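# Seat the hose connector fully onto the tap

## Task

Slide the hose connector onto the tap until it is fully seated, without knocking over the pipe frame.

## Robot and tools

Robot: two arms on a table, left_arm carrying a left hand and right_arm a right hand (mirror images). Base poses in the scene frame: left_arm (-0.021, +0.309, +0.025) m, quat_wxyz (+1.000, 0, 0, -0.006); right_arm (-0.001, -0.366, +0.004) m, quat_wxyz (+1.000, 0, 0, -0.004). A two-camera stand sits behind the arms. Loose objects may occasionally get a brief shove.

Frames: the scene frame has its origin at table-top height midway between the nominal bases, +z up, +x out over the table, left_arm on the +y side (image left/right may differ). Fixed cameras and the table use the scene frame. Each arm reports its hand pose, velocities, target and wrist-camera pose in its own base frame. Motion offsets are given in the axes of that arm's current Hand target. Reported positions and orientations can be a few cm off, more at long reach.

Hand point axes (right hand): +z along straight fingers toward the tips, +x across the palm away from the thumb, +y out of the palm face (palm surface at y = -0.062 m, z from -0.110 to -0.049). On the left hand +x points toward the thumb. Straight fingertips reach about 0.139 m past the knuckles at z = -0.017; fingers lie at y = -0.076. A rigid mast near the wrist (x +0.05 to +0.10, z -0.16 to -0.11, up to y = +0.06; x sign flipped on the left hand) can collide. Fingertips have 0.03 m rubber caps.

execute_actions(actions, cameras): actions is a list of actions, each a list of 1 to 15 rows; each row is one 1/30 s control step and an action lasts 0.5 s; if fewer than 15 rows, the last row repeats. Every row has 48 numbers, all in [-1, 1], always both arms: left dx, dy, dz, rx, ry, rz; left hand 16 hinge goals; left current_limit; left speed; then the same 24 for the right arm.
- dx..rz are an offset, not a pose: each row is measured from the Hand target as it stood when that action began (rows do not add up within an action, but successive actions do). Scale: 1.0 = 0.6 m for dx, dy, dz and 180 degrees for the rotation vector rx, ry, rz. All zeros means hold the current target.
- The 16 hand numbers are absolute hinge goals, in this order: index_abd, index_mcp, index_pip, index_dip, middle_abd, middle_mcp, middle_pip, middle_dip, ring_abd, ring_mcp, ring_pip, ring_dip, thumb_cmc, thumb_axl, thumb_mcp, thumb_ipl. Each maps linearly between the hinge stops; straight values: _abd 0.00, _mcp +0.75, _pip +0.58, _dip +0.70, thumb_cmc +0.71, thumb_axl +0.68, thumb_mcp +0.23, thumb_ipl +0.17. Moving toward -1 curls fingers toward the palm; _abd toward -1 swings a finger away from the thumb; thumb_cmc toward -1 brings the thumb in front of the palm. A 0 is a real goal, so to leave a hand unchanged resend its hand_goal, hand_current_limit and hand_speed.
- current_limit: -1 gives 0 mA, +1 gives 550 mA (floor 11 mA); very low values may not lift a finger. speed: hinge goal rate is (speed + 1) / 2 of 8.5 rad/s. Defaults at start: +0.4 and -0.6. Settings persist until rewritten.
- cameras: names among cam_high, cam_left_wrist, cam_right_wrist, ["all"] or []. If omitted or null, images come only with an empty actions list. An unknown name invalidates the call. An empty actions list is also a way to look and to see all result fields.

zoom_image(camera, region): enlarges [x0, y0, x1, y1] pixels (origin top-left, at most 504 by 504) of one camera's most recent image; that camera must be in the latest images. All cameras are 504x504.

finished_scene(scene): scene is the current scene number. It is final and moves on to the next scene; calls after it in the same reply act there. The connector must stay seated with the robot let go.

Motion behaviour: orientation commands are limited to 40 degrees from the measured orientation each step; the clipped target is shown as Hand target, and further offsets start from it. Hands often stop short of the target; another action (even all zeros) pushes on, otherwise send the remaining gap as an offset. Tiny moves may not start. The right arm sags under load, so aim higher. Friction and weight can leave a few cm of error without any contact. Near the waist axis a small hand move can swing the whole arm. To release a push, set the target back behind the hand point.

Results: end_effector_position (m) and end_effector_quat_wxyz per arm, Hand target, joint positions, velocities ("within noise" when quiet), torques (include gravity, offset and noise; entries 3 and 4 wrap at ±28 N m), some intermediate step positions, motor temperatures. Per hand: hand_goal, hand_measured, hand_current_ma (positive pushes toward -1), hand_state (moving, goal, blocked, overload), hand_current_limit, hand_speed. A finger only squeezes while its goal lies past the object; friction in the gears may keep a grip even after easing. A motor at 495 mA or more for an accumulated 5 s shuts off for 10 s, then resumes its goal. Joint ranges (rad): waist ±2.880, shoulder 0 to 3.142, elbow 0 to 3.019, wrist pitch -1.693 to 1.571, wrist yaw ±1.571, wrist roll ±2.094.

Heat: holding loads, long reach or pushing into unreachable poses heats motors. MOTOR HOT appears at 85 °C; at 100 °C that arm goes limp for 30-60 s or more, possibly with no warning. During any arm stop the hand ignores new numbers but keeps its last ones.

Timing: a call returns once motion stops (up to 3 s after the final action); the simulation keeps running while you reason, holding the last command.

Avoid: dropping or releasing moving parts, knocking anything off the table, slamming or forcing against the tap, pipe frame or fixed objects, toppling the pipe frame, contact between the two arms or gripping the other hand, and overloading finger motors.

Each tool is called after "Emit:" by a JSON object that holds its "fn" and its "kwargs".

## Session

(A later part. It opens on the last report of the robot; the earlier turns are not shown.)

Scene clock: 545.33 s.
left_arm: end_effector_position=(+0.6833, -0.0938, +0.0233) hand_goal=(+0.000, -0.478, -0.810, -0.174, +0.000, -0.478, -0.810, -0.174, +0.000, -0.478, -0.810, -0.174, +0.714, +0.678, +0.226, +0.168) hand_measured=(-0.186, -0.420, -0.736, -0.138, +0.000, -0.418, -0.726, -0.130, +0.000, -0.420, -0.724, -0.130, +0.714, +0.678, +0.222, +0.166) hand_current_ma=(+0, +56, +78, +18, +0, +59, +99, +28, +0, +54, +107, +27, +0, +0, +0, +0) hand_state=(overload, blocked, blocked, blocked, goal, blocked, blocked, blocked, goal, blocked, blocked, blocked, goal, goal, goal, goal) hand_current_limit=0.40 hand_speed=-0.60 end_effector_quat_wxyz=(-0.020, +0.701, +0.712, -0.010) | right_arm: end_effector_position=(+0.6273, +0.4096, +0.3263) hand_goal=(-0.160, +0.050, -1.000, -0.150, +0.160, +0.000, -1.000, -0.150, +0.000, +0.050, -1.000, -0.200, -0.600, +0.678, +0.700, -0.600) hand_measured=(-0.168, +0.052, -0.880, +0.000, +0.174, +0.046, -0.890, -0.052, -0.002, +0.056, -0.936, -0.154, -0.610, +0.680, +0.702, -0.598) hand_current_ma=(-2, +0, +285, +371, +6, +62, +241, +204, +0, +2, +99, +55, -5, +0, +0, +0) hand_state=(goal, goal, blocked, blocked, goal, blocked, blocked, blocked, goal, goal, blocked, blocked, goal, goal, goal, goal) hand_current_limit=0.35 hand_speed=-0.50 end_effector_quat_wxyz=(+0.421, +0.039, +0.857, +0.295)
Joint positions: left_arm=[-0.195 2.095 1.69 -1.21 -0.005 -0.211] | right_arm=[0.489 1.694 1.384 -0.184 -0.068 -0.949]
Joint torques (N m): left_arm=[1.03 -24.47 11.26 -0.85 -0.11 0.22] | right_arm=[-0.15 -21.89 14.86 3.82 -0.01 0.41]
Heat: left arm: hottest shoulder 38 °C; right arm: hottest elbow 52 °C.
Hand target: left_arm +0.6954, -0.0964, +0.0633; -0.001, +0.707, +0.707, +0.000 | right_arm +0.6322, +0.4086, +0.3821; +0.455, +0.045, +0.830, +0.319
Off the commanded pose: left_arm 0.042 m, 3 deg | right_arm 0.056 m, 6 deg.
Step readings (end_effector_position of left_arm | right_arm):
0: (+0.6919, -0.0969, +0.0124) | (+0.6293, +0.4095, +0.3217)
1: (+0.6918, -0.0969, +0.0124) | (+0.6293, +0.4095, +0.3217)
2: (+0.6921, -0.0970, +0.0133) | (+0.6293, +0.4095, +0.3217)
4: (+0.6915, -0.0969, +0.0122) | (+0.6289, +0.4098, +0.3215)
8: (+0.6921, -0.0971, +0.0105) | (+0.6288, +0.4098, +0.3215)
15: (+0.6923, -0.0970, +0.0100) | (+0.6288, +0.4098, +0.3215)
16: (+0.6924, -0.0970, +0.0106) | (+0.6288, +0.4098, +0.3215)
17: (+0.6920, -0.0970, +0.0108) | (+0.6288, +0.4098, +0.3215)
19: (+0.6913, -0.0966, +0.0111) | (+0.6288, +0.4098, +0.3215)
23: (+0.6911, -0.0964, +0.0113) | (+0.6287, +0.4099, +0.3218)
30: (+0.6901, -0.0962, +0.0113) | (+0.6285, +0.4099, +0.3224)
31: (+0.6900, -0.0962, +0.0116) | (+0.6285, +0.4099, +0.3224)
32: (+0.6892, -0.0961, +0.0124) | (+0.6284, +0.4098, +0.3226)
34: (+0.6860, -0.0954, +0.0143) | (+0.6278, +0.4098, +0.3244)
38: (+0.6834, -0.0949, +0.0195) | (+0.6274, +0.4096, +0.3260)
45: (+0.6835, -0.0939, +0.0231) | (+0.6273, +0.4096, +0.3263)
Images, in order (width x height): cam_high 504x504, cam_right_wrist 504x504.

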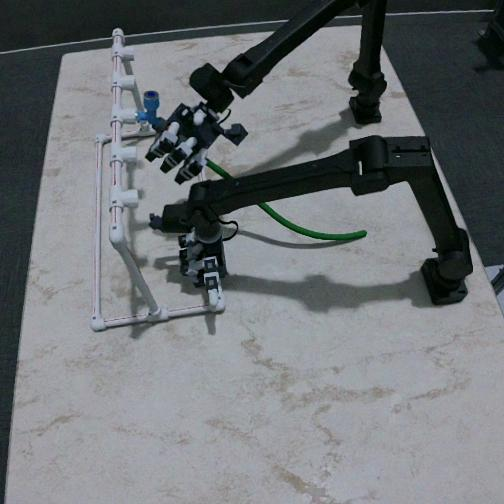

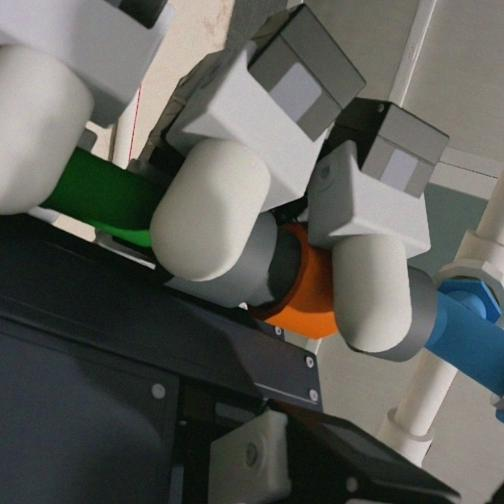

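Emit:
{"fn": "execute_actions", "kwargs": {"actions": [[[0,0.02,-0.1,0,0,0,0,-0.479,-0.81,-0.174,0,-0.479,-0.81,-0.174,0,-0.479,-0.81,-0.174,0.714,0.678,0.226,0.168,0.4,-0.6,0,0,0,0,0,0,-0.16,0.05,-1,-0.15,0.16,0.0,-1,-0.15,0,0.05,-1,-0.2,-0.6,0.678,0.7,-0.6,0.35,-0.5]]], "cameras": ["cam_high","cam_left_wrist"]}}

Emit:
{"fn": "zoom_image", "kwargs": {"camera": "cam_high", "region": [60, 10, 260, 330]}}

Scene clock: 547.17 s.
left_arm: end_effector_position=(+0.6906, -0.0957, +0.1000) hand_goal=(+0.000, -0.478, -0.810, -0.174, +0.000, -0.478, -0.810, -0.174, +0.000, -0.478, -0.810, -0.174, +0.714, +0.678, +0.226, +0.168) hand_measured=(-0.186, -0.420, -0.736, -0.138, +0.000, -0.418, -0.726, -0.130, +0.000, -0.420, -0.724, -0.130, +0.714, +0.678, +0.222, +0.166) hand_current_ma=(+0, +56, +78, +18, +0, +59, +99, +28, +0, +55, +107, +27, +0, +0, +0, +0) hand_state=(overload, blocked, blocked, blocked, goal, blocked, blocked, blocked, goal, blocked, blocked, blocked, goal, goal, goal, goal) hand_current_limit=0.40 hand_speed=-0.60 end_effector_quat_wxyz=(-0.020, +0.704, +0.709, -0.011) | right_arm: end_effector_position=(+0.6270, +0.4094, +0.3272) hand_goal=(-0.160, +0.050, -1.000, -0.150, +0.160, +0.000, -1.000, -0.150, +0.000, +0.050, -1.000, -0.200, -0.600, +0.678, +0.700, -0.600) hand_measured=(-0.168, +0.056, -0.880, +0.000, +0.174, +0.046, -0.890, -0.052, -0.002, +0.056, -0.936, -0.154, -0.610, +0.680, +0.702, -0.598) hand_current_ma=(-2, +2, +285, +371, +6, +62, +241, +204, +0, +1, +99, +55, -5, +0, +0, +0) hand_state=(goal, goal, blocked, blocked, goal, blocked, blocked, blocked, goal, goal, blocked, blocked, goal, goal, goal, goal) hand_current_limit=0.35 hand_speed=-0.50 end_effector_quat_wxyz=(+0.421, +0.039, +0.857, +0.295)
Joint positions: left_arm=[-0.194 2.049 1.825 -1.392 -0.003 -0.201] | right_arm=[0.489 1.692 1.384 -0.184 -0.068 -0.949]
Joint torques (N m): left_arm=[1.2 -21.25 12.72 0.09 -0.15 0.15] | right_arm=[-0.21 -22.01 14.89 3.82 -0.01 0.4]
Heat: left arm: hottest shoulder 38 °C; right arm: hottest elbow 52 °C.
Hand target: left_arm +0.7076, -0.0965, +0.1232; -0.001, +0.707, +0.707, +0.000 | right_arm +0.6323, +0.4086, +0.3820; +0.455, +0.045, +0.830, +0.319
Off the commanded pose: left_arm 0.029 m, 3 deg | right_arm 0.055 m, 6 deg.
Step readings (end_effector_position of left_arm | right_arm):
0: (+0.6833, -0.0938, +0.0233) | (+0.6273, +0.4096, +0.3263)
1: (+0.6834, -0.0938, +0.0239) | (+0.6273, +0.4096, +0.3263)
2: (+0.6830, -0.0938, +0.0258) | (+0.6273, +0.4095, +0.3266)
4: (+0.6814, -0.0930, +0.0341) | (+0.6270, +0.4094, +0.3277)
8: (+0.6816, -0.0936, +0.0630) | (+0.6270, +0.4094, +0.3272)
15: (+0.6922, -0.0959, +0.0996) | (+0.6270, +0.4094, +0.3272)
Images, in order (width x height): cam_high 504x504, cam_left_wrist 504x504.

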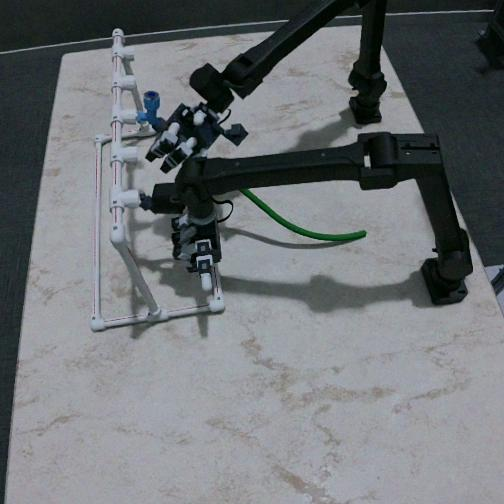

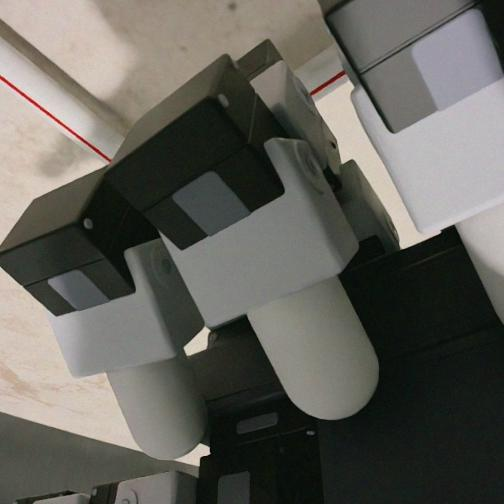

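Scaled by 1.575 from the camera's 504x504 image, which has a finer 720x720 frame.

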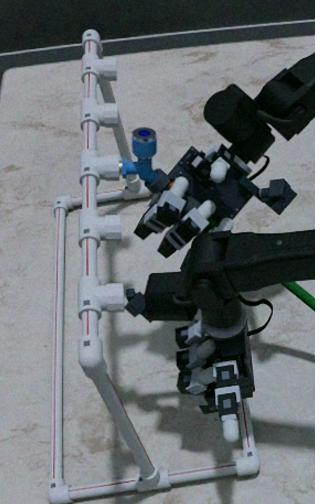

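Emit:
{"fn": "execute_actions", "kwargs": {"actions": [[[0,-0.183,0,0,0,0,0,-0.479,-0.81,-0.174,0,-0.479,-0.81,-0.174,0,-0.479,-0.81,-0.174,0.714,0.678,0.226,0.168,0.4,-0.6,0,0,0,0,0,0,-0.16,0.05,-1,-0.15,0.16,0.0,-1,-0.15,0,0.05,-1,-0.2,-0.6,0.678,0.7,-0.6,0.35,-0.5]],[[0,-0.167,-0.05,0,0,0,0,-0.479,-0.81,-0.174,0,-0.479,-0.81,-0.174,0,-0.479,-0.81,-0.174,0.714,0.678,0.226,0.168,0.4,-0.6,0,0,0,0,0,0,-0.16,0.05,-1,-0.15,0.16,0.0,-1,-0.15,0,0.05,-1,-0.2,-0.6,0.678,0.7,-0.6,0.35,-0.5]],[[0,0,-0.17,-0.1078,-0.0755,0.0755,0,-0.479,-0.81,-0.174,0,-0.479,-0.81,-0.174,0,-0.479,-0.81,-0.174,0.714,0.678,0.226,0.168,0.4,-0.6,0,0,0,0,0,0,-0.16,0.05,-1,-0.15,0.16,0.0,-1,-0.15,0,0.05,-1,-0.2,-0.6,0.678,0.7,-0.6,0.35,-0.5]],[[-0.0197,0.0185,-0.2072,-0.1078,-0.0755,0.0755,0,-0.479,-0.81,-0.174,0,-0.479,-0.81,-0.174,0,-0.479,-0.81,-0.174,0.714,0.678,0.226,0.168,0.4,-0.6,0,0,0,0,0,0,-0.16,0.05,-1,-0.15,0.16,0.0,-1,-0.15,0,0.05,-1,-0.2,-0.6,0.678,0.7,-0.6,0.35,-0.5]]], "cameras": ["all"]}}

Scene clock: 551.60 s.
left_arm: end_effector_position=(+0.4650, -0.0792, +0.3645) hand_goal=(+0.000, -0.478, -0.810, -0.174, +0.000, -0.478, -0.810, -0.174, +0.000, -0.478, -0.810, -0.174, +0.714, +0.678, +0.226, +0.168) hand_measured=(-0.186, -0.420, -0.736, -0.138, +0.000, -0.418, -0.726, -0.130, +0.000, -0.420, -0.724, -0.130, +0.718, +0.678, +0.222, +0.166) hand_current_ma=(+0, +56, +78, +18, +0, +59, +99, +28, +0, +55, +107, +27, +0, +0, +0, +0) hand_state=(overload, blocked, blocked, blocked, goal, blocked, blocked, blocked, goal, blocked, blocked, blocked, goal, goal, goal, goal) hand_current_limit=0.40 hand_speed=-0.60 end_effector_quat_wxyz=(+0.388, +0.788, +0.474, +0.060) | right_arm: end_effector_position=(+0.6270, +0.4094, +0.3272) hand_goal=(-0.160, +0.050, -1.000, -0.150, +0.160, +0.000, -1.000, -0.150, +0.000, +0.050, -1.000, -0.200, -0.600, +0.678, +0.700, -0.600) hand_measured=(-0.168, +0.056, -0.880, +0.000, +0.174, +0.046, -0.890, -0.052, -0.002, +0.056, -0.936, -0.154, -0.610, +0.680, +0.702, -0.598) hand_current_ma=(-2, +2, +285, +371, +6, +62, +241, +204, +0, +1, +99, +55, -5, +0, +0, +0) hand_state=(goal, goal, blocked, blocked, goal, blocked, blocked, blocked, goal, goal, blocked, blocked, goal, goal, goal, goal) hand_current_limit=0.35 hand_speed=-0.50 end_effector_quat_wxyz=(+0.421, +0.039, +0.857, +0.295)
Joint positions: left_arm=[0.066 1.051 1.062 -1.03 0.624 0.372] | right_arm=[0.489 1.692 1.384 -0.184 -0.068 -0.949]
Joint torques (N m): left_arm=[1.38 -6.59 10.96 1.24 0.49 0.33] | right_arm=[-0.09 -21.83 14.9 3.86 0 0.41]
Heat: left arm: hottest shoulder 38 °C; right arm: hottest elbow 53 °C.
Hand target: left_arm +0.4678, -0.0769, +0.3756; +0.391, +0.790, +0.467, +0.069 | right_arm +0.6323, +0.4086, +0.3820; +0.455, +0.045, +0.830, +0.319
Off the commanded pose: left_arm 0.012 m, 1 deg | right_arm 0.055 m, 6 deg.
Step readings (end_effector_position of left_arm | right_arm):
0: (+0.6905, -0.0957, +0.0999) | (+0.6270, +0.4094, +0.3272)
1: (+0.6902, -0.0956, +0.0999) | (+0.6270, +0.4094, +0.3272)
2: (+0.6871, -0.0951, +0.0983) | (+0.6270, +0.4094, +0.3272)
4: (+0.6643, -0.0917, +0.0929) | (+0.6270, +0.4094, +0.3272)
8: (+0.6108, -0.0870, +0.0910) | (+0.6270, +0.4094, +0.3272)
15: (+0.5999, -0.0952, +0.1209) | (+0.6270, +0.4094, +0.3272)
16: (+0.5990, -0.0957, +0.1225) | (+0.6270, +0.4094, +0.3272)
17: (+0.5943, -0.0961, +0.1224) | (+0.6270, +0.4094, +0.3272)
19: (+0.5669, -0.0923, +0.1177) | (+0.6270, +0.4094, +0.3272)
23: (+0.5170, -0.0909, +0.1235) | (+0.6270, +0.4094, +0.3272)
30: (+0.5050, -0.0978, +0.1578) | (+0.6270, +0.4094, +0.3272)
31: (+0.5044, -0.0987, +0.1587) | (+0.6270, +0.4094, +0.3272)
32: (+0.5038, -0.1011, +0.1597) | (+0.6270, +0.4094, +0.3272)
34: (+0.4981, -0.1051, +0.1676) | (+0.6270, +0.4094, +0.3272)
38: (+0.4911, -0.0972, +0.2209) | (+0.6270, +0.4094, +0.3272)
45: (+0.4935, -0.0942, +0.2735) | (+0.6270, +0.4094, +0.3272)
46: (+0.4934, -0.0966, +0.2719) | (+0.6270, +0.4094, +0.3272)
47: (+0.4927, -0.1011, +0.2723) | (+0.6270, +0.4094, +0.3272)
49: (+0.4869, -0.1035, +0.2818) | (+0.6270, +0.4094, +0.3272)
53: (+0.4723, -0.0808, +0.3363) | (+0.6270, +0.4094, +0.3272)
60: (+0.4588, -0.0763, +0.3756) | (+0.6270, +0.4094, +0.3272)

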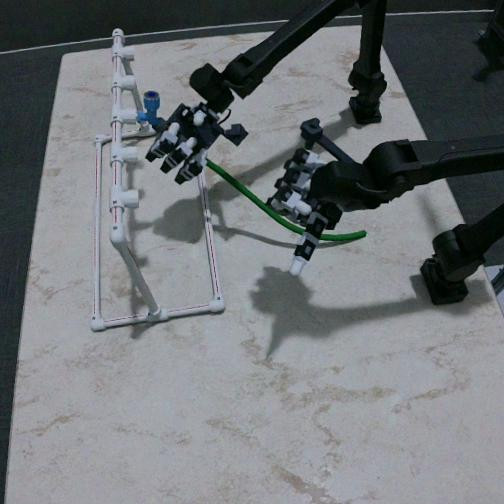

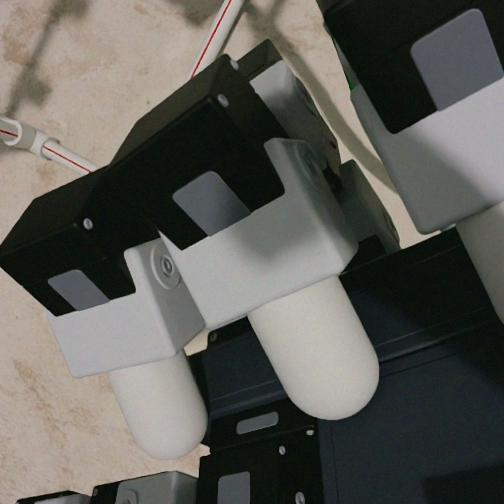

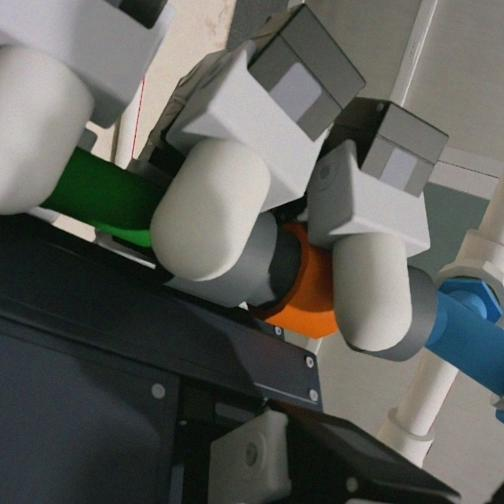

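Emit:
{"fn": "execute_actions", "kwargs": {"actions": [[[-0.0703,0.1923,0.0732,-0.0143,-0.0483,0.0929,0,-0.479,-0.81,-0.174,0,-0.479,-0.81,-0.174,0,-0.479,-0.81,-0.174,0.714,0.678,0.226,0.168,0.4,-0.6,0,0,0,0,0,0,-0.16,0.05,-1,-0.15,0.16,0.0,-1,-0.15,0,0.05,-1,-0.2,-0.6,0.678,0.7,-0.6,0.35,-0.5]],[[-0.0007,0.199,0.0875,-0.0143,-0.0483,0.0929,0,-0.479,-0.81,-0.174,0,-0.479,-0.81,-0.174,0,-0.479,-0.81,-0.174,0.714,0.678,0.226,0.168,0.4,-0.6,0,0,0,0,0,0,-0.16,0.05,-1,-0.15,0.16,0.0,-1,-0.15,0,0.05,-1,-0.2,-0.6,0.678,0.7,-0.6,0.35,-0.5]]], "cameras": ["all"]}}

Scene clock: 557.90 s.
left_arm: end_effector_position=(+0.6157, -0.2517, +0.4609) hand_goal=(+0.000, -0.478, -0.810, -0.174, +0.000, -0.478, -0.810, -0.174, +0.000, -0.478, -0.810, -0.174, +0.714, +0.678, +0.226, +0.168) hand_measured=(-0.186, -0.420, -0.736, -0.138, +0.000, -0.418, -0.726, -0.130, +0.000, -0.420, -0.724, -0.130, +0.724, +0.678, +0.222, +0.166) hand_current_ma=(+0, +56, +78, +18, +0, +59, +99, +28, +0, +55, +107, +27, +1, +0, +0, +0) hand_state=(overload, blocked, blocked, blocked, goal, blocked, blocked, blocked, goal, blocked, blocked, blocked, goal, goal, goal, goal) hand_current_limit=0.40 hand_speed=-0.60 end_effector_quat_wxyz=(+0.450, +0.874, +0.174, +0.058) | right_arm: end_effector_position=(+0.6270, +0.4094, +0.3272) hand_goal=(-0.160, +0.050, -1.000, -0.150, +0.160, +0.000, -1.000, -0.150, +0.000, +0.050, -1.000, -0.200, -0.600, +0.678, +0.700, -0.600) hand_measured=(-0.168, +0.056, -0.880, +0.000, +0.174, +0.046, -0.890, -0.052, -0.002, +0.056, -0.936, -0.154, -0.610, +0.680, +0.702, -0.598) hand_current_ma=(-2, +2, +285, +371, +6, +62, +241, +204, +0, +1, +99, +55, -5, +0, +0, +0) hand_state=(goal, goal, blocked, blocked, goal, blocked, blocked, blocked, goal, goal, blocked, blocked, goal, goal, goal, goal) hand_current_limit=0.35 hand_speed=-0.50 end_effector_quat_wxyz=(+0.421, +0.039, +0.857, +0.295)
Joint positions: left_arm=[-0.152 1.644 1.789 -1.154 0.801 0.784] | right_arm=[0.489 1.692 1.384 -0.184 -0.068 -0.949]
Joint torques (N m): left_arm=[1.03 -16.21 14.6 0.91 0.61 0.26] | right_arm=[-0.15 -21.71 14.91 3.82 0.01 0.4]
Heat: left arm: hottest elbow 39 °C; right arm: hottest elbow 54 °C.
Hand target: left_arm +0.6206, -0.2516, +0.4947; +0.455, +0.874, +0.154, +0.080 | right_arm +0.6323, +0.4086, +0.3820; +0.455, +0.045, +0.830, +0.319
Off the commanded pose: left_arm 0.034 m, 3 deg | right_arm 0.055 m, 6 deg.
Step readings (end_effector_position of left_arm | right_arm):
0: (+0.4649, -0.0793, +0.3646) | (+0.6270, +0.4094, +0.3272)
1: (+0.4648, -0.0803, +0.3648) | (+0.6270, +0.4094, +0.3272)
2: (+0.4652, -0.0842, +0.3664) | (+0.6270, +0.4094, +0.3272)
4: (+0.4738, -0.1008, +0.3731) | (+0.6270, +0.4094, +0.3272)
8: (+0.5054, -0.1407, +0.3889) | (+0.6270, +0.4094, +0.3272)
15: (+0.5329, -0.1588, +0.3923) | (+0.6270, +0.4094, +0.3272)
16: (+0.5341, -0.1601, +0.3947) | (+0.6270, +0.4094, +0.3272)
17: (+0.5364, -0.1638, +0.4000) | (+0.6270, +0.4094, +0.3272)
19: (+0.5495, -0.1799, +0.4213) | (+0.6270, +0.4094, +0.3272)
23: (+0.5813, -0.2207, +0.4585) | (+0.6270, +0.4094, +0.3272)
30: (+0.6117, -0.2487, +0.4583) | (+0.6270, +0.4094, +0.3272)

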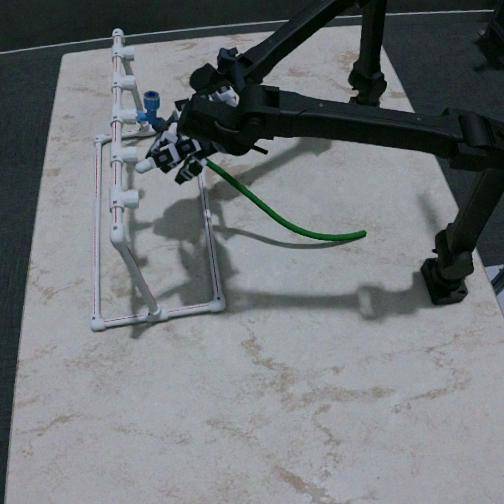

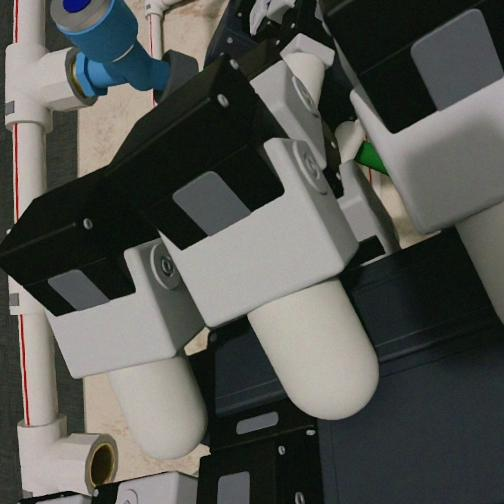

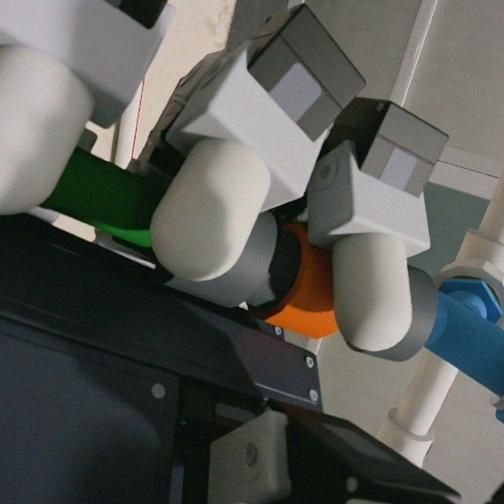

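Emit:
{"fn": "execute_actions", "kwargs": {"actions": [[[0.0449,0.0712,0.0666,0,0,0,0,-0.479,-0.81,-0.174,0,-0.479,-0.81,-0.174,0,-0.479,-0.81,-0.174,0.714,0.678,0.226,0.168,0.4,-0.6,0,0,0,0,0,0,-0.16,0.05,-1,-0.15,0.16,0.0,-1,-0.15,0,0.05,-1,-0.2,-0.6,0.678,0.7,-0.6,0.35,-0.5]],[[0.0449,0.0712,0.0666,0,0,0,0,-0.479,-0.81,-0.174,0,-0.479,-0.81,-0.174,0,-0.479,-0.81,-0.174,0.714,0.678,0.226,0.168,0.4,-0.6,0,0,0,0,0,0,-0.16,0.05,-1,-0.15,0.16,0.0,-1,-0.15,0,0.05,-1,-0.2,-0.6,0.678,0.7,-0.6,0.35,-0.5]]], "cameras": ["all"]}}

Scene clock: 560.87 s.
left_arm: end_effector_position=(+0.7065, -0.3426, +0.4916) hand_goal=(+0.000, -0.478, -0.810, -0.174, +0.000, -0.478, -0.810, -0.174, +0.000, -0.478, -0.810, -0.174, +0.714, +0.678, +0.226, +0.168) hand_measured=(-0.186, -0.420, -0.736, -0.138, +0.000, -0.418, -0.726, -0.130, +0.000, -0.420, -0.724, -0.130, +0.724, +0.678, +0.222, +0.166) hand_current_ma=(+0, +56, +78, +18, +0, +59, +99, +28, +0, +55, +107, +27, +1, +0, +0, +0) hand_state=(overload, blocked, blocked, blocked, goal, blocked, blocked, blocked, goal, blocked, blocked, blocked, goal, goal, goal, goal) hand_current_limit=0.40 hand_speed=-0.60 end_effector_quat_wxyz=(+0.450, +0.876, +0.161, +0.066) | right_arm: end_effector_position=(+0.6270, +0.4094, +0.3272) hand_goal=(-0.160, +0.050, -1.000, -0.150, +0.160, +0.000, -1.000, -0.150, +0.000, +0.050, -1.000, -0.200, -0.600, +0.678, +0.700, -0.600) hand_measured=(-0.168, +0.056, -0.880, +0.000, +0.174, +0.046, -0.890, -0.052, -0.002, +0.056, -0.936, -0.154, -0.610, +0.680, +0.702, -0.598) hand_current_ma=(-2, +2, +285, +371, +6, +62, +241, +204, +0, +1, +99, +55, -5, +0, +0, +0) hand_state=(goal, goal, blocked, blocked, goal, blocked, blocked, blocked, goal, goal, blocked, blocked, goal, goal, goal, goal) hand_current_limit=0.35 hand_speed=-0.50 end_effector_quat_wxyz=(+0.421, +0.039, +0.857, +0.295)
Joint positions: left_arm=[-0.268 2.005 2.375 -1.282 0.734 0.677] | right_arm=[0.489 1.692 1.384 -0.184 -0.068 -0.949]
Joint torques (N m): left_arm=[1.03 -20.78 14.22 1.2 0.39 0.04] | right_arm=[-0.03 -21.71 14.89 3.82 0 0.4]
Heat: left arm: hottest elbow 40 °C; right arm: hottest elbow 54 °C.
Hand target: left_arm +0.7104, -0.3409, +0.5187; +0.455, +0.874, +0.154, +0.080 | right_arm +0.6323, +0.4086, +0.3820; +0.455, +0.045, +0.830, +0.319
Off the commanded pose: left_arm 0.027 m, 2 deg | right_arm 0.055 m, 6 deg.
Step readings (end_effector_position of left_arm | right_arm):
0: (+0.6156, -0.2517, +0.4609) | (+0.6270, +0.4094, +0.3272)
1: (+0.6158, -0.2517, +0.4614) | (+0.6270, +0.4094, +0.3272)
2: (+0.6177, -0.2525, +0.4625) | (+0.6270, +0.4094, +0.3272)
4: (+0.6279, -0.2574, +0.4705) | (+0.6270, +0.4094, +0.3272)
8: (+0.6450, -0.2777, +0.4830) | (+0.6270, +0.4094, +0.3272)
15: (+0.6577, -0.2974, +0.4753) | (+0.6270, +0.4094, +0.3272)
16: (+0.6594, -0.2974, +0.4744) | (+0.6270, +0.4094, +0.3272)
17: (+0.6629, -0.2984, +0.4744) | (+0.6270, +0.4094, +0.3272)
19: (+0.6753, -0.3023, +0.4810) | (+0.6270, +0.4094, +0.3272)
23: (+0.6926, -0.3192, +0.4917) | (+0.6270, +0.4094, +0.3272)
30: (+0.7038, -0.3417, +0.4890) | (+0.6270, +0.4094, +0.3272)

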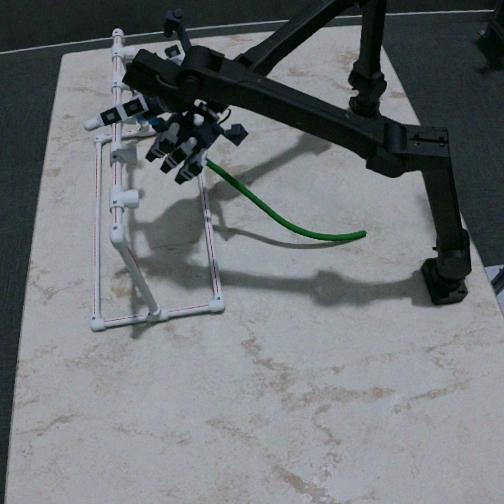

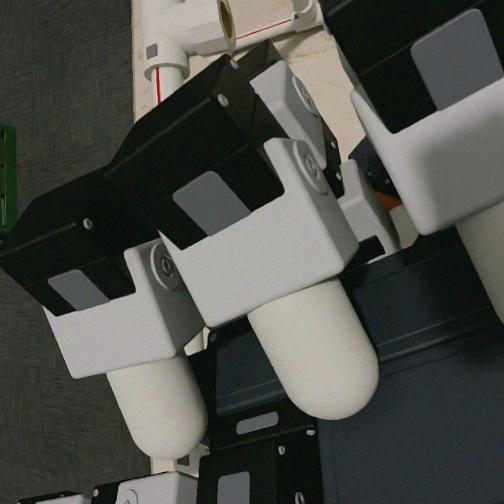

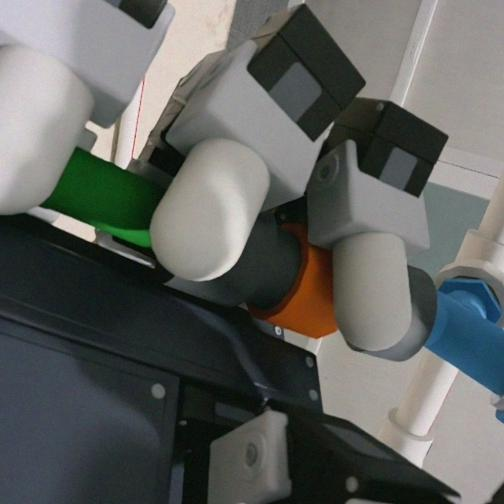

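Emit:
{"fn": "execute_actions", "kwargs": {"actions": [[[-0.0342,0.0403,0.0865,0,0,0,0,-0.479,-0.81,-0.174,0,-0.479,-0.81,-0.174,0,-0.479,-0.81,-0.174,0.714,0.678,0.226,0.168,0.4,-0.6,0,0,0,0,0,0,-0.16,0.05,-1,-0.15,0.16,0.0,-1,-0.15,0,0.05,-1,-0.2,-0.6,0.678,0.7,-0.6,0.35,-0.5]]], "cameras": ["all"]}}

Emit:
{"fn": "zoom_image", "kwargs": {"camera": "cam_high", "region": [80, 10, 240, 200]}}

Emit:
{"fn": "zoom_image", "kwargs": {"camera": "cam_left_wrist", "region": [230, 0, 504, 300]}}

Scene clock: 562.37 s.
left_arm: end_effector_position=(+0.7065, -0.3426, +0.4916) hand_goal=(+0.000, -0.478, -0.810, -0.174, +0.000, -0.478, -0.810, -0.174, +0.000, -0.478, -0.810, -0.174, +0.714, +0.678, +0.226, +0.168) hand_measured=(-0.186, -0.420, -0.736, -0.138, +0.000, -0.418, -0.726, -0.130, +0.000, -0.420, -0.724, -0.130, +0.724, +0.678, +0.222, +0.166) hand_current_ma=(+0, +56, +78, +18, +0, +59, +99, +28, +0, +55, +107, +27, +1, +0, +0, +0) hand_state=(overload, blocked, blocked, blocked, goal, blocked, blocked, blocked, goal, blocked, blocked, blocked, goal, goal, goal, goal) hand_current_limit=0.40 hand_speed=-0.60 end_effector_quat_wxyz=(+0.450, +0.876, +0.161, +0.066) | right_arm: end_effector_position=(+0.6270, +0.4094, +0.3272) hand_goal=(-0.160, +0.050, -1.000, -0.150, +0.160, +0.000, -1.000, -0.150, +0.000, +0.050, -1.000, -0.200, -0.600, +0.678, +0.700, -0.600) hand_measured=(-0.168, +0.056, -0.880, +0.000, +0.174, +0.046, -0.890, -0.052, -0.002, +0.056, -0.936, -0.154, -0.610, +0.680, +0.702, -0.598) hand_current_ma=(-2, +2, +285, +371, +6, +62, +241, +204, +0, +1, +99, +55, -5, +0, +0, +0) hand_state=(goal, goal, blocked, blocked, goal, blocked, blocked, blocked, goal, goal, blocked, blocked, goal, goal, goal, goal) hand_current_limit=0.35 hand_speed=-0.50 end_effector_quat_wxyz=(+0.421, +0.039, +0.857, +0.295)
Joint positions: left_arm=[-0.268 2.005 2.375 -1.282 0.734 0.677] | right_arm=[0.489 1.692 1.384 -0.184 -0.068 -0.949]
Joint torques (N m): left_arm=[0.79 -21.6 8.84 1.35 0.45 0.12] | right_arm=[-0.09 -21.83 14.89 3.79 0 0.4]
Motor temperatures (°C): left_arm=[37 38 40 36 31 32] | right_arm=[35 41 55 33 33 30]
Heat: left arm: hottest elbow 40 °C; right arm: hottest elbow 55 °C.
Hand target: left_arm +0.7065, -0.3426, +0.4916; +0.450, +0.876, +0.161, +0.066 (last step not sent: back at the drive's target) | right_arm +0.6323, +0.4086, +0.3820; +0.455, +0.045, +0.830, +0.319
Off the commanded pose: left_arm 0.061 m, 2 deg | right_arm 0.055 m, 6 deg.
Step readings (end_effector_position of left_arm | right_arm):
0: (+0.7065, -0.3426, +0.4916) | (+0.6270, +0.4094, +0.3272)
1: (+0.7065, -0.3426, +0.4916) | (+0.6270, +0.4094, +0.3272) HELD (not all sent) left_arm
2: (+0.7065, -0.3426, +0.4916) | (+0.6270, +0.4094, +0.3272) HELD (not all sent) left_arm
4: (+0.7065, -0.3426, +0.4916) | (+0.6270, +0.4094, +0.3272) HELD (not all sent) left_arm
8: (+0.7065, -0.3426, +0.4916) | (+0.6270, +0.4094, +0.3272) HELD (not all sent) left_arm
15: (+0.7065, -0.3426, +0.4916) | (+0.6270, +0.4094, +0.3272) HELD (not all sent) left_arm
HELD (not all sent) left_arm: steps 1 to 15.
pose unreachable (left arm): on one or more control steps of this call, first in action 0 (counted from 0), this arm could not follow its commanded pose, so it was not sent that pose on those steps. It may still have moved: this result reports where it is.
cause: moving toward the commanded pose would bring a part of the arm too close to another arm (a part of this arm just beyond joint 6 (wrist roll) and a part of the right arm just beyond its joint 4 (wrist pitch), at the place that arm is still heading or pushing toward).

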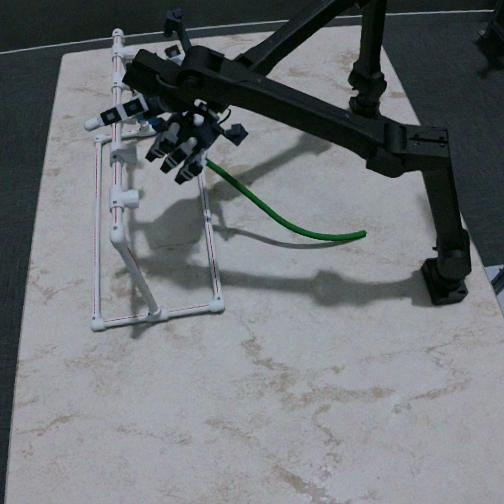

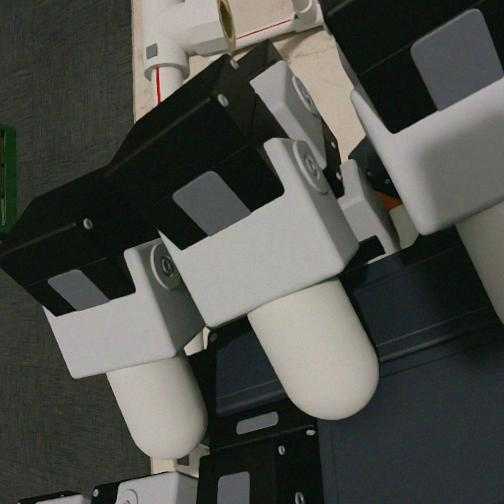

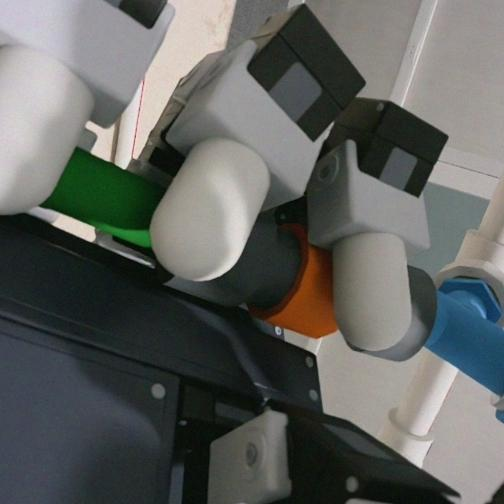

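Scaled by 2.653 from the camera's 504x504 image, which has a finer 720x720 frame.

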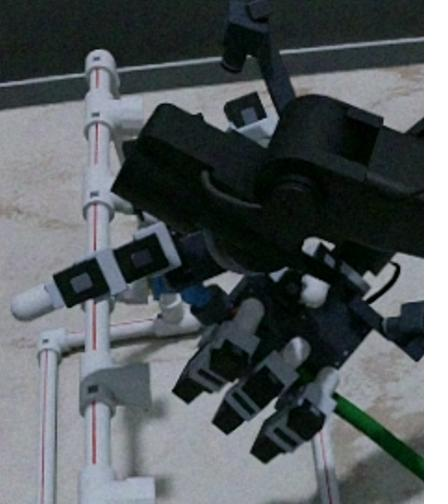

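Scaled by 1.680 from the camera's 504x504 image, which has a finer 720x720 frame.

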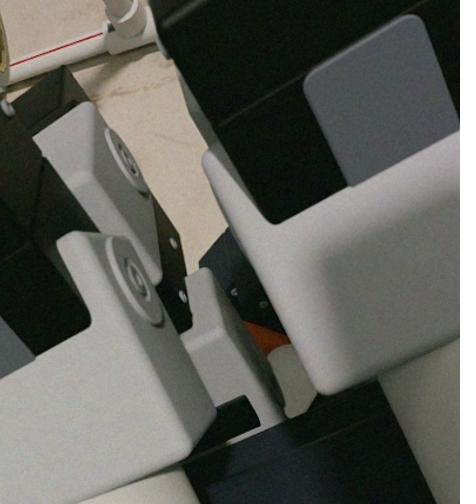

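Emit:
{"fn": "execute_actions", "kwargs": {"actions": [[[-0.0737,-0.1357,-0.1935,0,0,0,0,-0.479,-0.81,-0.174,0,-0.479,-0.81,-0.174,0,-0.479,-0.81,-0.174,0.714,0.678,0.226,0.168,0.4,-0.6,0,0,0,0,0,0,-0.16,0.05,-1,-0.15,0.16,0.0,-1,-0.15,0,0.05,-1,-0.2,-0.6,0.678,0.7,-0.6,0.35,-0.5]],[[0,0,0,0,0,0,0,-0.479,-0.81,-0.174,0,-0.479,-0.81,-0.174,0,-0.479,-0.81,-0.174,0.714,0.678,0.226,0.168,0.4,-0.6,0.0026,-0.0002,-0.0039,-0.0089,0.0069,-0.006,-0.16,0.05,-1,-0.15,0.16,0.0,-1,-0.15,0,0.05,-1,-0.2,-0.6,0.678,0.7,-0.6,0.35,-0.5]],[[0,0,0,0,0,0,0,-0.479,-0.81,-0.174,0,-0.479,-0.81,-0.174,0,-0.479,-0.81,-0.174,0.714,0.678,0.226,0.168,0.4,-0.6,0.0026,-0.0002,-0.0039,-0.0089,0.0069,-0.006,-0.16,0.05,-1,-0.15,0.16,0.0,-1,-0.15,0,0.05,-1,-0.2,-0.6,0.678,0.7,-0.6,0.35,-0.5]]], "cameras": ["all"]}}

Emit:
{"fn": "zoom_image", "kwargs": {"camera": "cam_left_wrist", "region": [0, 0, 300, 200]}}

Emit:
{"fn": "zoom_image", "kwargs": {"camera": "cam_right_wrist", "region": [200, 160, 504, 460]}}

Scene clock: 568.57 s.
left_arm: end_effector_position=(+0.6196, -0.2211, +0.4913) hand_goal=(+0.000, -0.478, -0.810, -0.174, +0.000, -0.478, -0.810, -0.174, +0.000, -0.478, -0.810, -0.174, +0.714, +0.678, +0.226, +0.168) hand_measured=(-0.186, -0.420, -0.736, -0.138, +0.000, -0.418, -0.726, -0.130, +0.000, -0.420, -0.724, -0.130, +0.722, +0.678, +0.222, +0.166) hand_current_ma=(+0, +56, +78, +18, +0, +59, +99, +28, +0, +55, +107, +27, +1, +0, +0, +0) hand_state=(overload, blocked, blocked, blocked, goal, blocked, blocked, blocked, goal, blocked, blocked, blocked, goal, goal, goal, goal) hand_current_limit=0.40 hand_speed=-0.60 end_effector_quat_wxyz=(+0.447, +0.876, +0.172, +0.058) | right_arm: end_effector_position=(+0.6209, +0.4101, +0.3286) hand_goal=(-0.160, +0.050, -1.000, -0.150, +0.160, +0.000, -1.000, -0.150, +0.000, +0.050, -1.000, -0.200, -0.600, +0.678, +0.700, -0.600) hand_measured=(-0.168, +0.058, -0.880, +0.000, +0.174, +0.046, -0.890, -0.052, -0.002, +0.056, -0.936, -0.154, -0.610, +0.680, +0.702, -0.598) hand_current_ma=(-2, +3, +285, +371, +6, +62, +243, +200, +0, +1, +99, +55, -5, +0, +0, +0) hand_state=(goal, goal, blocked, blocked, goal, blocked, blocked, blocked, goal, goal, blocked, blocked, goal, goal, goal, goal) hand_current_limit=0.35 hand_speed=-0.50 end_effector_quat_wxyz=(+0.408, +0.014, +0.856, +0.316)
Joint positions: left_arm=[-0.094 1.675 1.919 -1.312 0.827 0.866] | right_arm=[0.472 1.693 1.384 -0.184 -0.151 -0.976]
Joint torques (N m): left_arm=[0.44 -17.32 8.31 1.68 0.66 0.24] | right_arm=[-0.67 -21.6 15.12 3.6 -0.36 0.18]
Motor temperatures (°C): left_arm=[37 39 40 36 31 32] | right_arm=[35 42 55 33 33 30]
Heat: left arm: hottest elbow 40 °C; right arm: hottest elbow 55 °C.
Hand target: left_arm +0.6165, -0.2244, +0.4951; +0.450, +0.876, +0.161, +0.066 | right_arm +0.6269, +0.4071, +0.3814; +0.444, +0.010, +0.832, +0.334
Off the commanded pose: left_arm 0.006 m, 2 deg | right_arm 0.053 m, 5 deg.
Step readings (end_effector_position of left_arm | right_arm):
0: (+0.7065, -0.3426, +0.4916) | (+0.6270, +0.4094, +0.3272)
1: (+0.7064, -0.3422, +0.4907) | (+0.6270, +0.4094, +0.3272)
2: (+0.7033, -0.3394, +0.4888) | (+0.6270, +0.4094, +0.3272)
4: (+0.6885, -0.3291, +0.4756) | (+0.6270, +0.4094, +0.3272)
8: (+0.6679, -0.2805, +0.4638) | (+0.6270, +0.4094, +0.3272)
15: (+0.6351, -0.2157, +0.4882) | (+0.6270, +0.4094, +0.3272)
16: (+0.6307, -0.2153, +0.4918) | (+0.6267, +0.4097, +0.3272)
17: (+0.6268, -0.2157, +0.4950) | (+0.6261, +0.4103, +0.3274)
19: (+0.6211, -0.2179, +0.4989) | (+0.6242, +0.4118, +0.3278)
23: (+0.6189, -0.2208, +0.4966) | (+0.6234, +0.4117, +0.3280)
30: (+0.6194, -0.2211, +0.4911) | (+0.6234, +0.4112, +0.3280)
31: (+0.6194, -0.2211, +0.4912) | (+0.6232, +0.4114, +0.3281)
32: (+0.6195, -0.2211, +0.4912) | (+0.6224, +0.4119, +0.3283)
34: (+0.6195, -0.2211, +0.4913) | (+0.6214, +0.4116, +0.3284)
38: (+0.6196, -0.2211, +0.4913) | (+0.6211, +0.4103, +0.3286)
45: (+0.6196, -0.2211, +0.4913) | (+0.6209, +0.4101, +0.3286)

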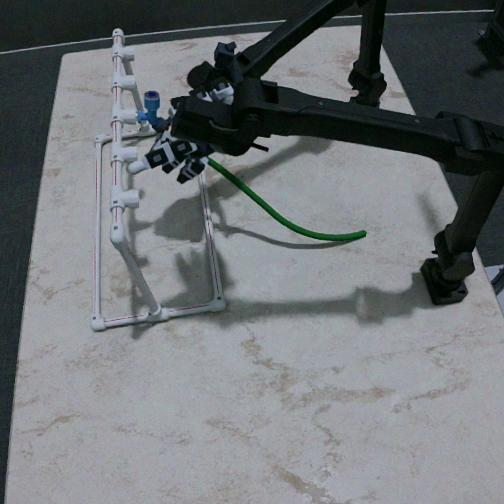

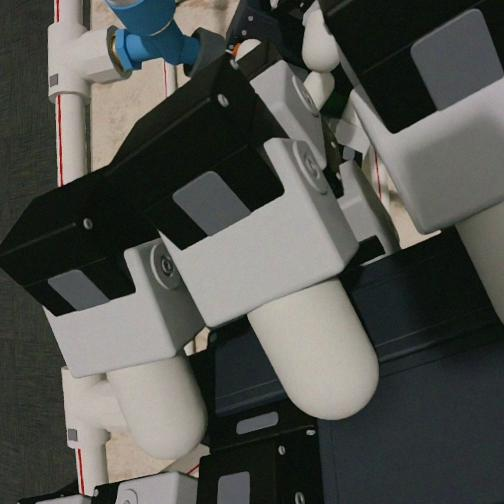

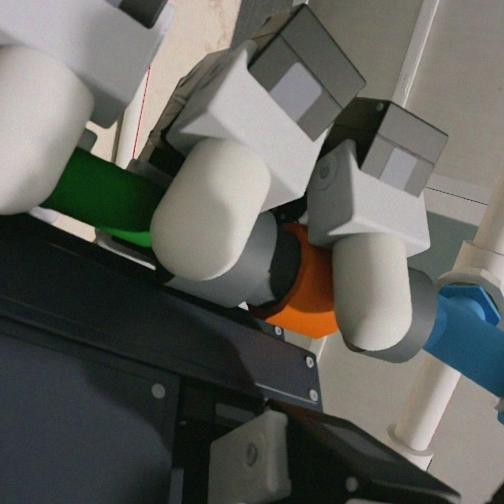

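Scaled by 1.680 from the camera's 504x504 image, which has a finer 720x720 frame.

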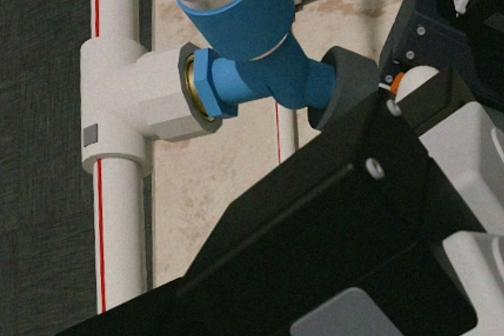

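Scaled by 1.658 from the camera's 504x504 image, which has a finer 720x720 frame.

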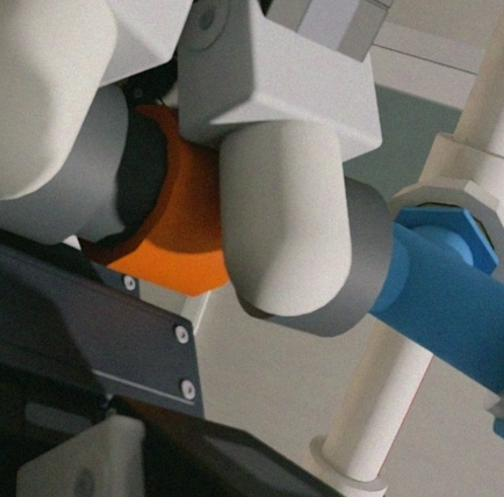

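Emit:
{"fn": "execute_actions", "kwargs": {"actions": [[[-0.07,-0.03,-0.0427,0,0,0,0,-0.479,-0.81,-0.174,0,-0.479,-0.81,-0.174,0,-0.479,-0.81,-0.174,0.714,0.678,0.226,0.168,0.4,-0.6,0,0,0,0,0,0,-0.16,0.05,-1,-0.15,0.16,0.0,-1,-0.15,0,0.05,-1,-0.2,-0.6,0.678,0.7,-0.6,0.35,-0.5]]], "cameras": ["cam_left_wrist"]}}

Emit:
{"fn": "zoom_image", "kwargs": {"camera": "cam_left_wrist", "region": [0, 0, 250, 160]}}

Scene clock: 570.47 s.
left_arm: end_effector_position=(+0.5678, -0.2133, +0.4927) hand_goal=(+0.000, -0.478, -0.810, -0.174, +0.000, -0.478, -0.810, -0.174, +0.000, -0.478, -0.810, -0.174, +0.714, +0.678, +0.226, +0.168) hand_measured=(-0.186, -0.420, -0.736, -0.138, +0.000, -0.418, -0.726, -0.130, +0.000, -0.420, -0.724, -0.130, +0.722, +0.678, +0.222, +0.166) hand_current_ma=(+0, +56, +78, +18, +0, +59, +99, +28, +0, +55, +107, +27, +1, +0, +0, +0) hand_state=(overload, blocked, blocked, blocked, goal, blocked, blocked, blocked, goal, blocked, blocked, blocked, goal, goal, goal, goal) hand_current_limit=0.40 hand_speed=-0.60 end_effector_quat_wxyz=(+0.447, +0.877, +0.167, +0.055) | right_arm: end_effector_position=(+0.6209, +0.4101, +0.3286) hand_goal=(-0.160, +0.050, -1.000, -0.150, +0.160, +0.000, -1.000, -0.150, +0.000, +0.050, -1.000, -0.200, -0.600, +0.678, +0.700, -0.600) hand_measured=(-0.168, +0.058, -0.880, +0.000, +0.174, +0.046, -0.890, -0.052, -0.002, +0.056, -0.936, -0.154, -0.610, +0.680, +0.702, -0.598) hand_current_ma=(-2, +3, +285, +371, +6, +62, +243, +200, +0, +1, +99, +55, -5, +0, +0, +0) hand_state=(goal, goal, blocked, blocked, goal, blocked, blocked, blocked, goal, goal, blocked, blocked, goal, goal, goal, goal) hand_current_limit=0.35 hand_speed=-0.50 end_effector_quat_wxyz=(+0.408, +0.014, +0.856, +0.316)
Joint positions: left_arm=[-0.085 1.539 1.759 -1.309 0.836 0.891] | right_arm=[0.472 1.693 1.384 -0.184 -0.151 -0.976]
Joint torques (N m): left_arm=[1.38 -15.09 8.35 1.61 0.69 0.26] | right_arm=[-0.73 -21.6 15.12 3.6 -0.36 0.18]
Motor temperatures (°C): left_arm=[37 39 40 36 31 32] | right_arm=[35 42 56 33 33 30]
Heat: left arm: hottest elbow 40 °C; right arm: hottest elbow 56 °C.
Hand target: left_arm +0.5664, -0.2092, +0.4968; +0.450, +0.876, +0.162, +0.066 | right_arm +0.6269, +0.4071, +0.3814; +0.444, +0.010, +0.832, +0.334
Off the commanded pose: left_arm 0.006 m, 1 deg | right_arm 0.053 m, 5 deg.
Step readings (end_effector_position of left_arm | right_arm):
0: (+0.6196, -0.2211, +0.4913) | (+0.6209, +0.4101, +0.3286)
1: (+0.6194, -0.2211, +0.4907) | (+0.6209, +0.4101, +0.3286)
2: (+0.6174, -0.2211, +0.4889) | (+0.6209, +0.4101, +0.3286)
4: (+0.6074, -0.2205, +0.4797) | (+0.6209, +0.4101, +0.3286)
8: (+0.5879, -0.2181, +0.4742) | (+0.6209, +0.4101, +0.3286)
15: (+0.5697, -0.2142, +0.4932) | (+0.6209, +0.4101, +0.3286)
Images, in order (width x height): cam_left_wrist 504x504.

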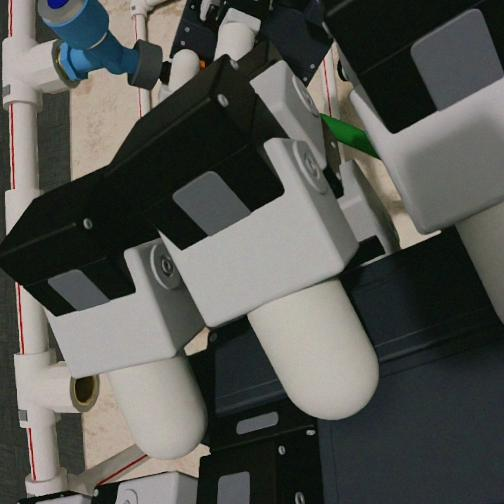

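Scaled by 2.016 from the camera's 504x504 image, which has a finer 720x720 frame.

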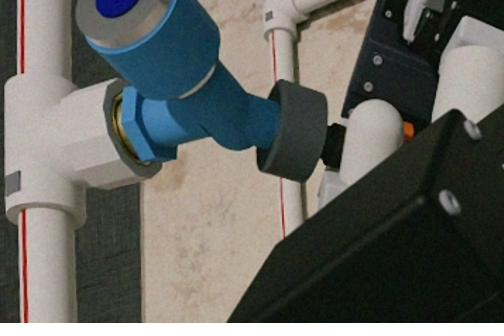

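Emit:
{"fn": "execute_actions", "kwargs": {"actions": [[[-0.047,-0.01,-0.02,0,0,0,0,-0.479,-0.81,-0.174,0,-0.479,-0.81,-0.174,0,-0.479,-0.81,-0.174,0.714,0.678,0.226,0.168,0.4,-0.6,0,0,0,0,0,0,-0.16,0.05,-1,-0.15,0.16,0.0,-1,-0.15,0,0.05,-1,-0.2,-0.6,0.678,0.7,-0.6,0.35,-0.5]]], "cameras": ["cam_left_wrist","cam_high"]}}

Emit:
{"fn": "zoom_image", "kwargs": {"camera": "cam_left_wrist", "region": [0, 0, 250, 160]}}

Emit:
{"fn": "zoom_image", "kwargs": {"camera": "cam_high", "region": [80, 10, 240, 200]}}

Scene clock: 572.40 s.
left_arm: end_effector_position=(+0.5383, -0.2106, +0.4948) hand_goal=(+0.000, -0.478, -0.810, -0.174, +0.000, -0.478, -0.810, -0.174, +0.000, -0.478, -0.810, -0.174, +0.714, +0.678, +0.226, +0.168) hand_measured=(-0.186, -0.420, -0.736, -0.138, +0.000, -0.418, -0.726, -0.130, +0.000, -0.420, -0.724, -0.130, +0.722, +0.678, +0.222, +0.166) hand_current_ma=(+0, +56, +78, +18, +0, +59, +99, +28, +0, +55, +107, +27, +1, +0, +0, +0) hand_state=(overload, blocked, blocked, blocked, goal, blocked, blocked, blocked, goal, blocked, blocked, blocked, goal, goal, goal, goal) hand_current_limit=0.40 hand_speed=-0.60 end_effector_quat_wxyz=(+0.447, +0.877, +0.167, +0.055) | right_arm: end_effector_position=(+0.6209, +0.4101, +0.3286) hand_goal=(-0.160, +0.050, -1.000, -0.150, +0.160, +0.000, -1.000, -0.150, +0.000, +0.050, -1.000, -0.200, -0.600, +0.678, +0.700, -0.600) hand_measured=(-0.168, +0.058, -0.880, +0.000, +0.174, +0.046, -0.890, -0.052, -0.002, +0.056, -0.936, -0.154, -0.610, +0.680, +0.702, -0.598) hand_current_ma=(-2, +3, +285, +371, +6, +62, +243, +200, +0, +1, +99, +55, -5, +0, +0, +0) hand_state=(goal, goal, blocked, blocked, goal, blocked, blocked, blocked, goal, goal, blocked, blocked, goal, goal, goal, goal) hand_current_limit=0.35 hand_speed=-0.50 end_effector_quat_wxyz=(+0.408, +0.014, +0.856, +0.316)
Joint positions: left_arm=[-0.085 1.461 1.678 -1.306 0.837 0.893] | right_arm=[0.472 1.693 1.384 -0.184 -0.151 -0.976]
Joint torques (N m): left_arm=[1.44 -14.1 8.29 1.48 0.69 0.26] | right_arm=[-0.67 -21.66 15.1 3.58 -0.36 0.18]
Motor temperatures (°C): left_arm=[37 39 40 36 31 32] | right_arm=[35 42 56 33 33 30]
Heat: left arm: hottest elbow 40 °C; right arm: hottest elbow 56 °C.
Hand target: left_arm +0.5354, -0.2065, +0.4999; +0.450, +0.876, +0.161, +0.066 | right_arm +0.6269, +0.4071, +0.3814; +0.444, +0.010, +0.832, +0.334
Off the commanded pose: left_arm 0.007 m, 1 deg | right_arm 0.053 m, 5 deg.
Step readings (end_effector_position of left_arm | right_arm):
0: (+0.5678, -0.2133, +0.4927) | (+0.6209, +0.4101, +0.3286)
1: (+0.5678, -0.2133, +0.4922) | (+0.6209, +0.4101, +0.3286)
2: (+0.5668, -0.2132, +0.4911) | (+0.6209, +0.4101, +0.3286)
4: (+0.5613, -0.2127, +0.4859) | (+0.6209, +0.4101, +0.3286)
8: (+0.5495, -0.2117, +0.4830) | (+0.6209, +0.4101, +0.3286)
15: (+0.5391, -0.2109, +0.4957) | (+0.6209, +0.4101, +0.3286)
Images, in order (width x height): cam_high 504x504, cam_left_wrist 504x504.

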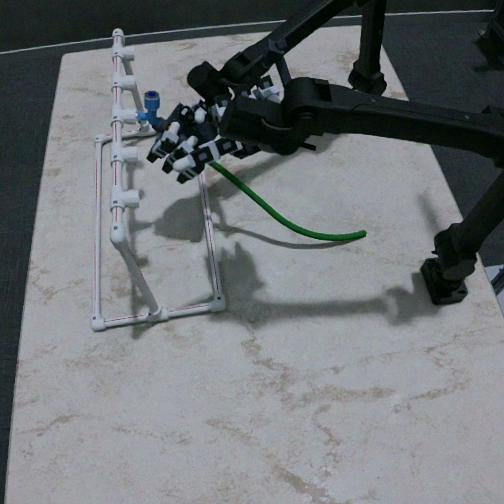

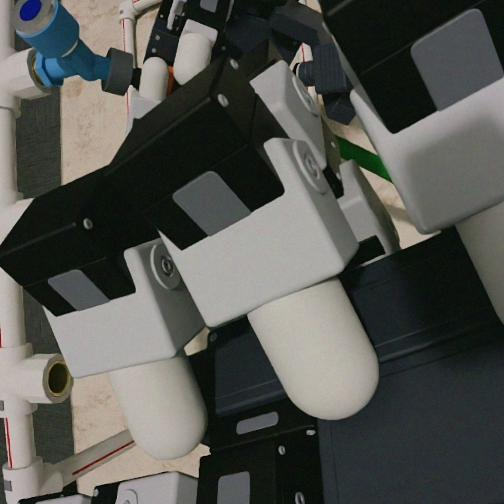

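Scaled by 2.016 from the camera's 504x504 image, which has a finer 720x720 frame.

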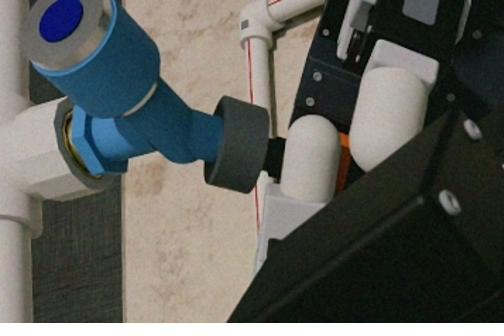

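Scaled by 2.653 from the camera's 504x504 image, which has a finer 720x720 frame.

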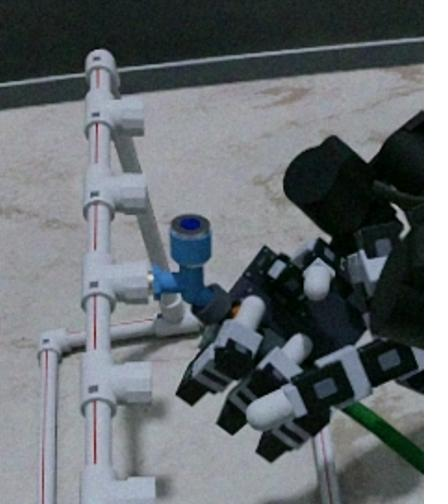

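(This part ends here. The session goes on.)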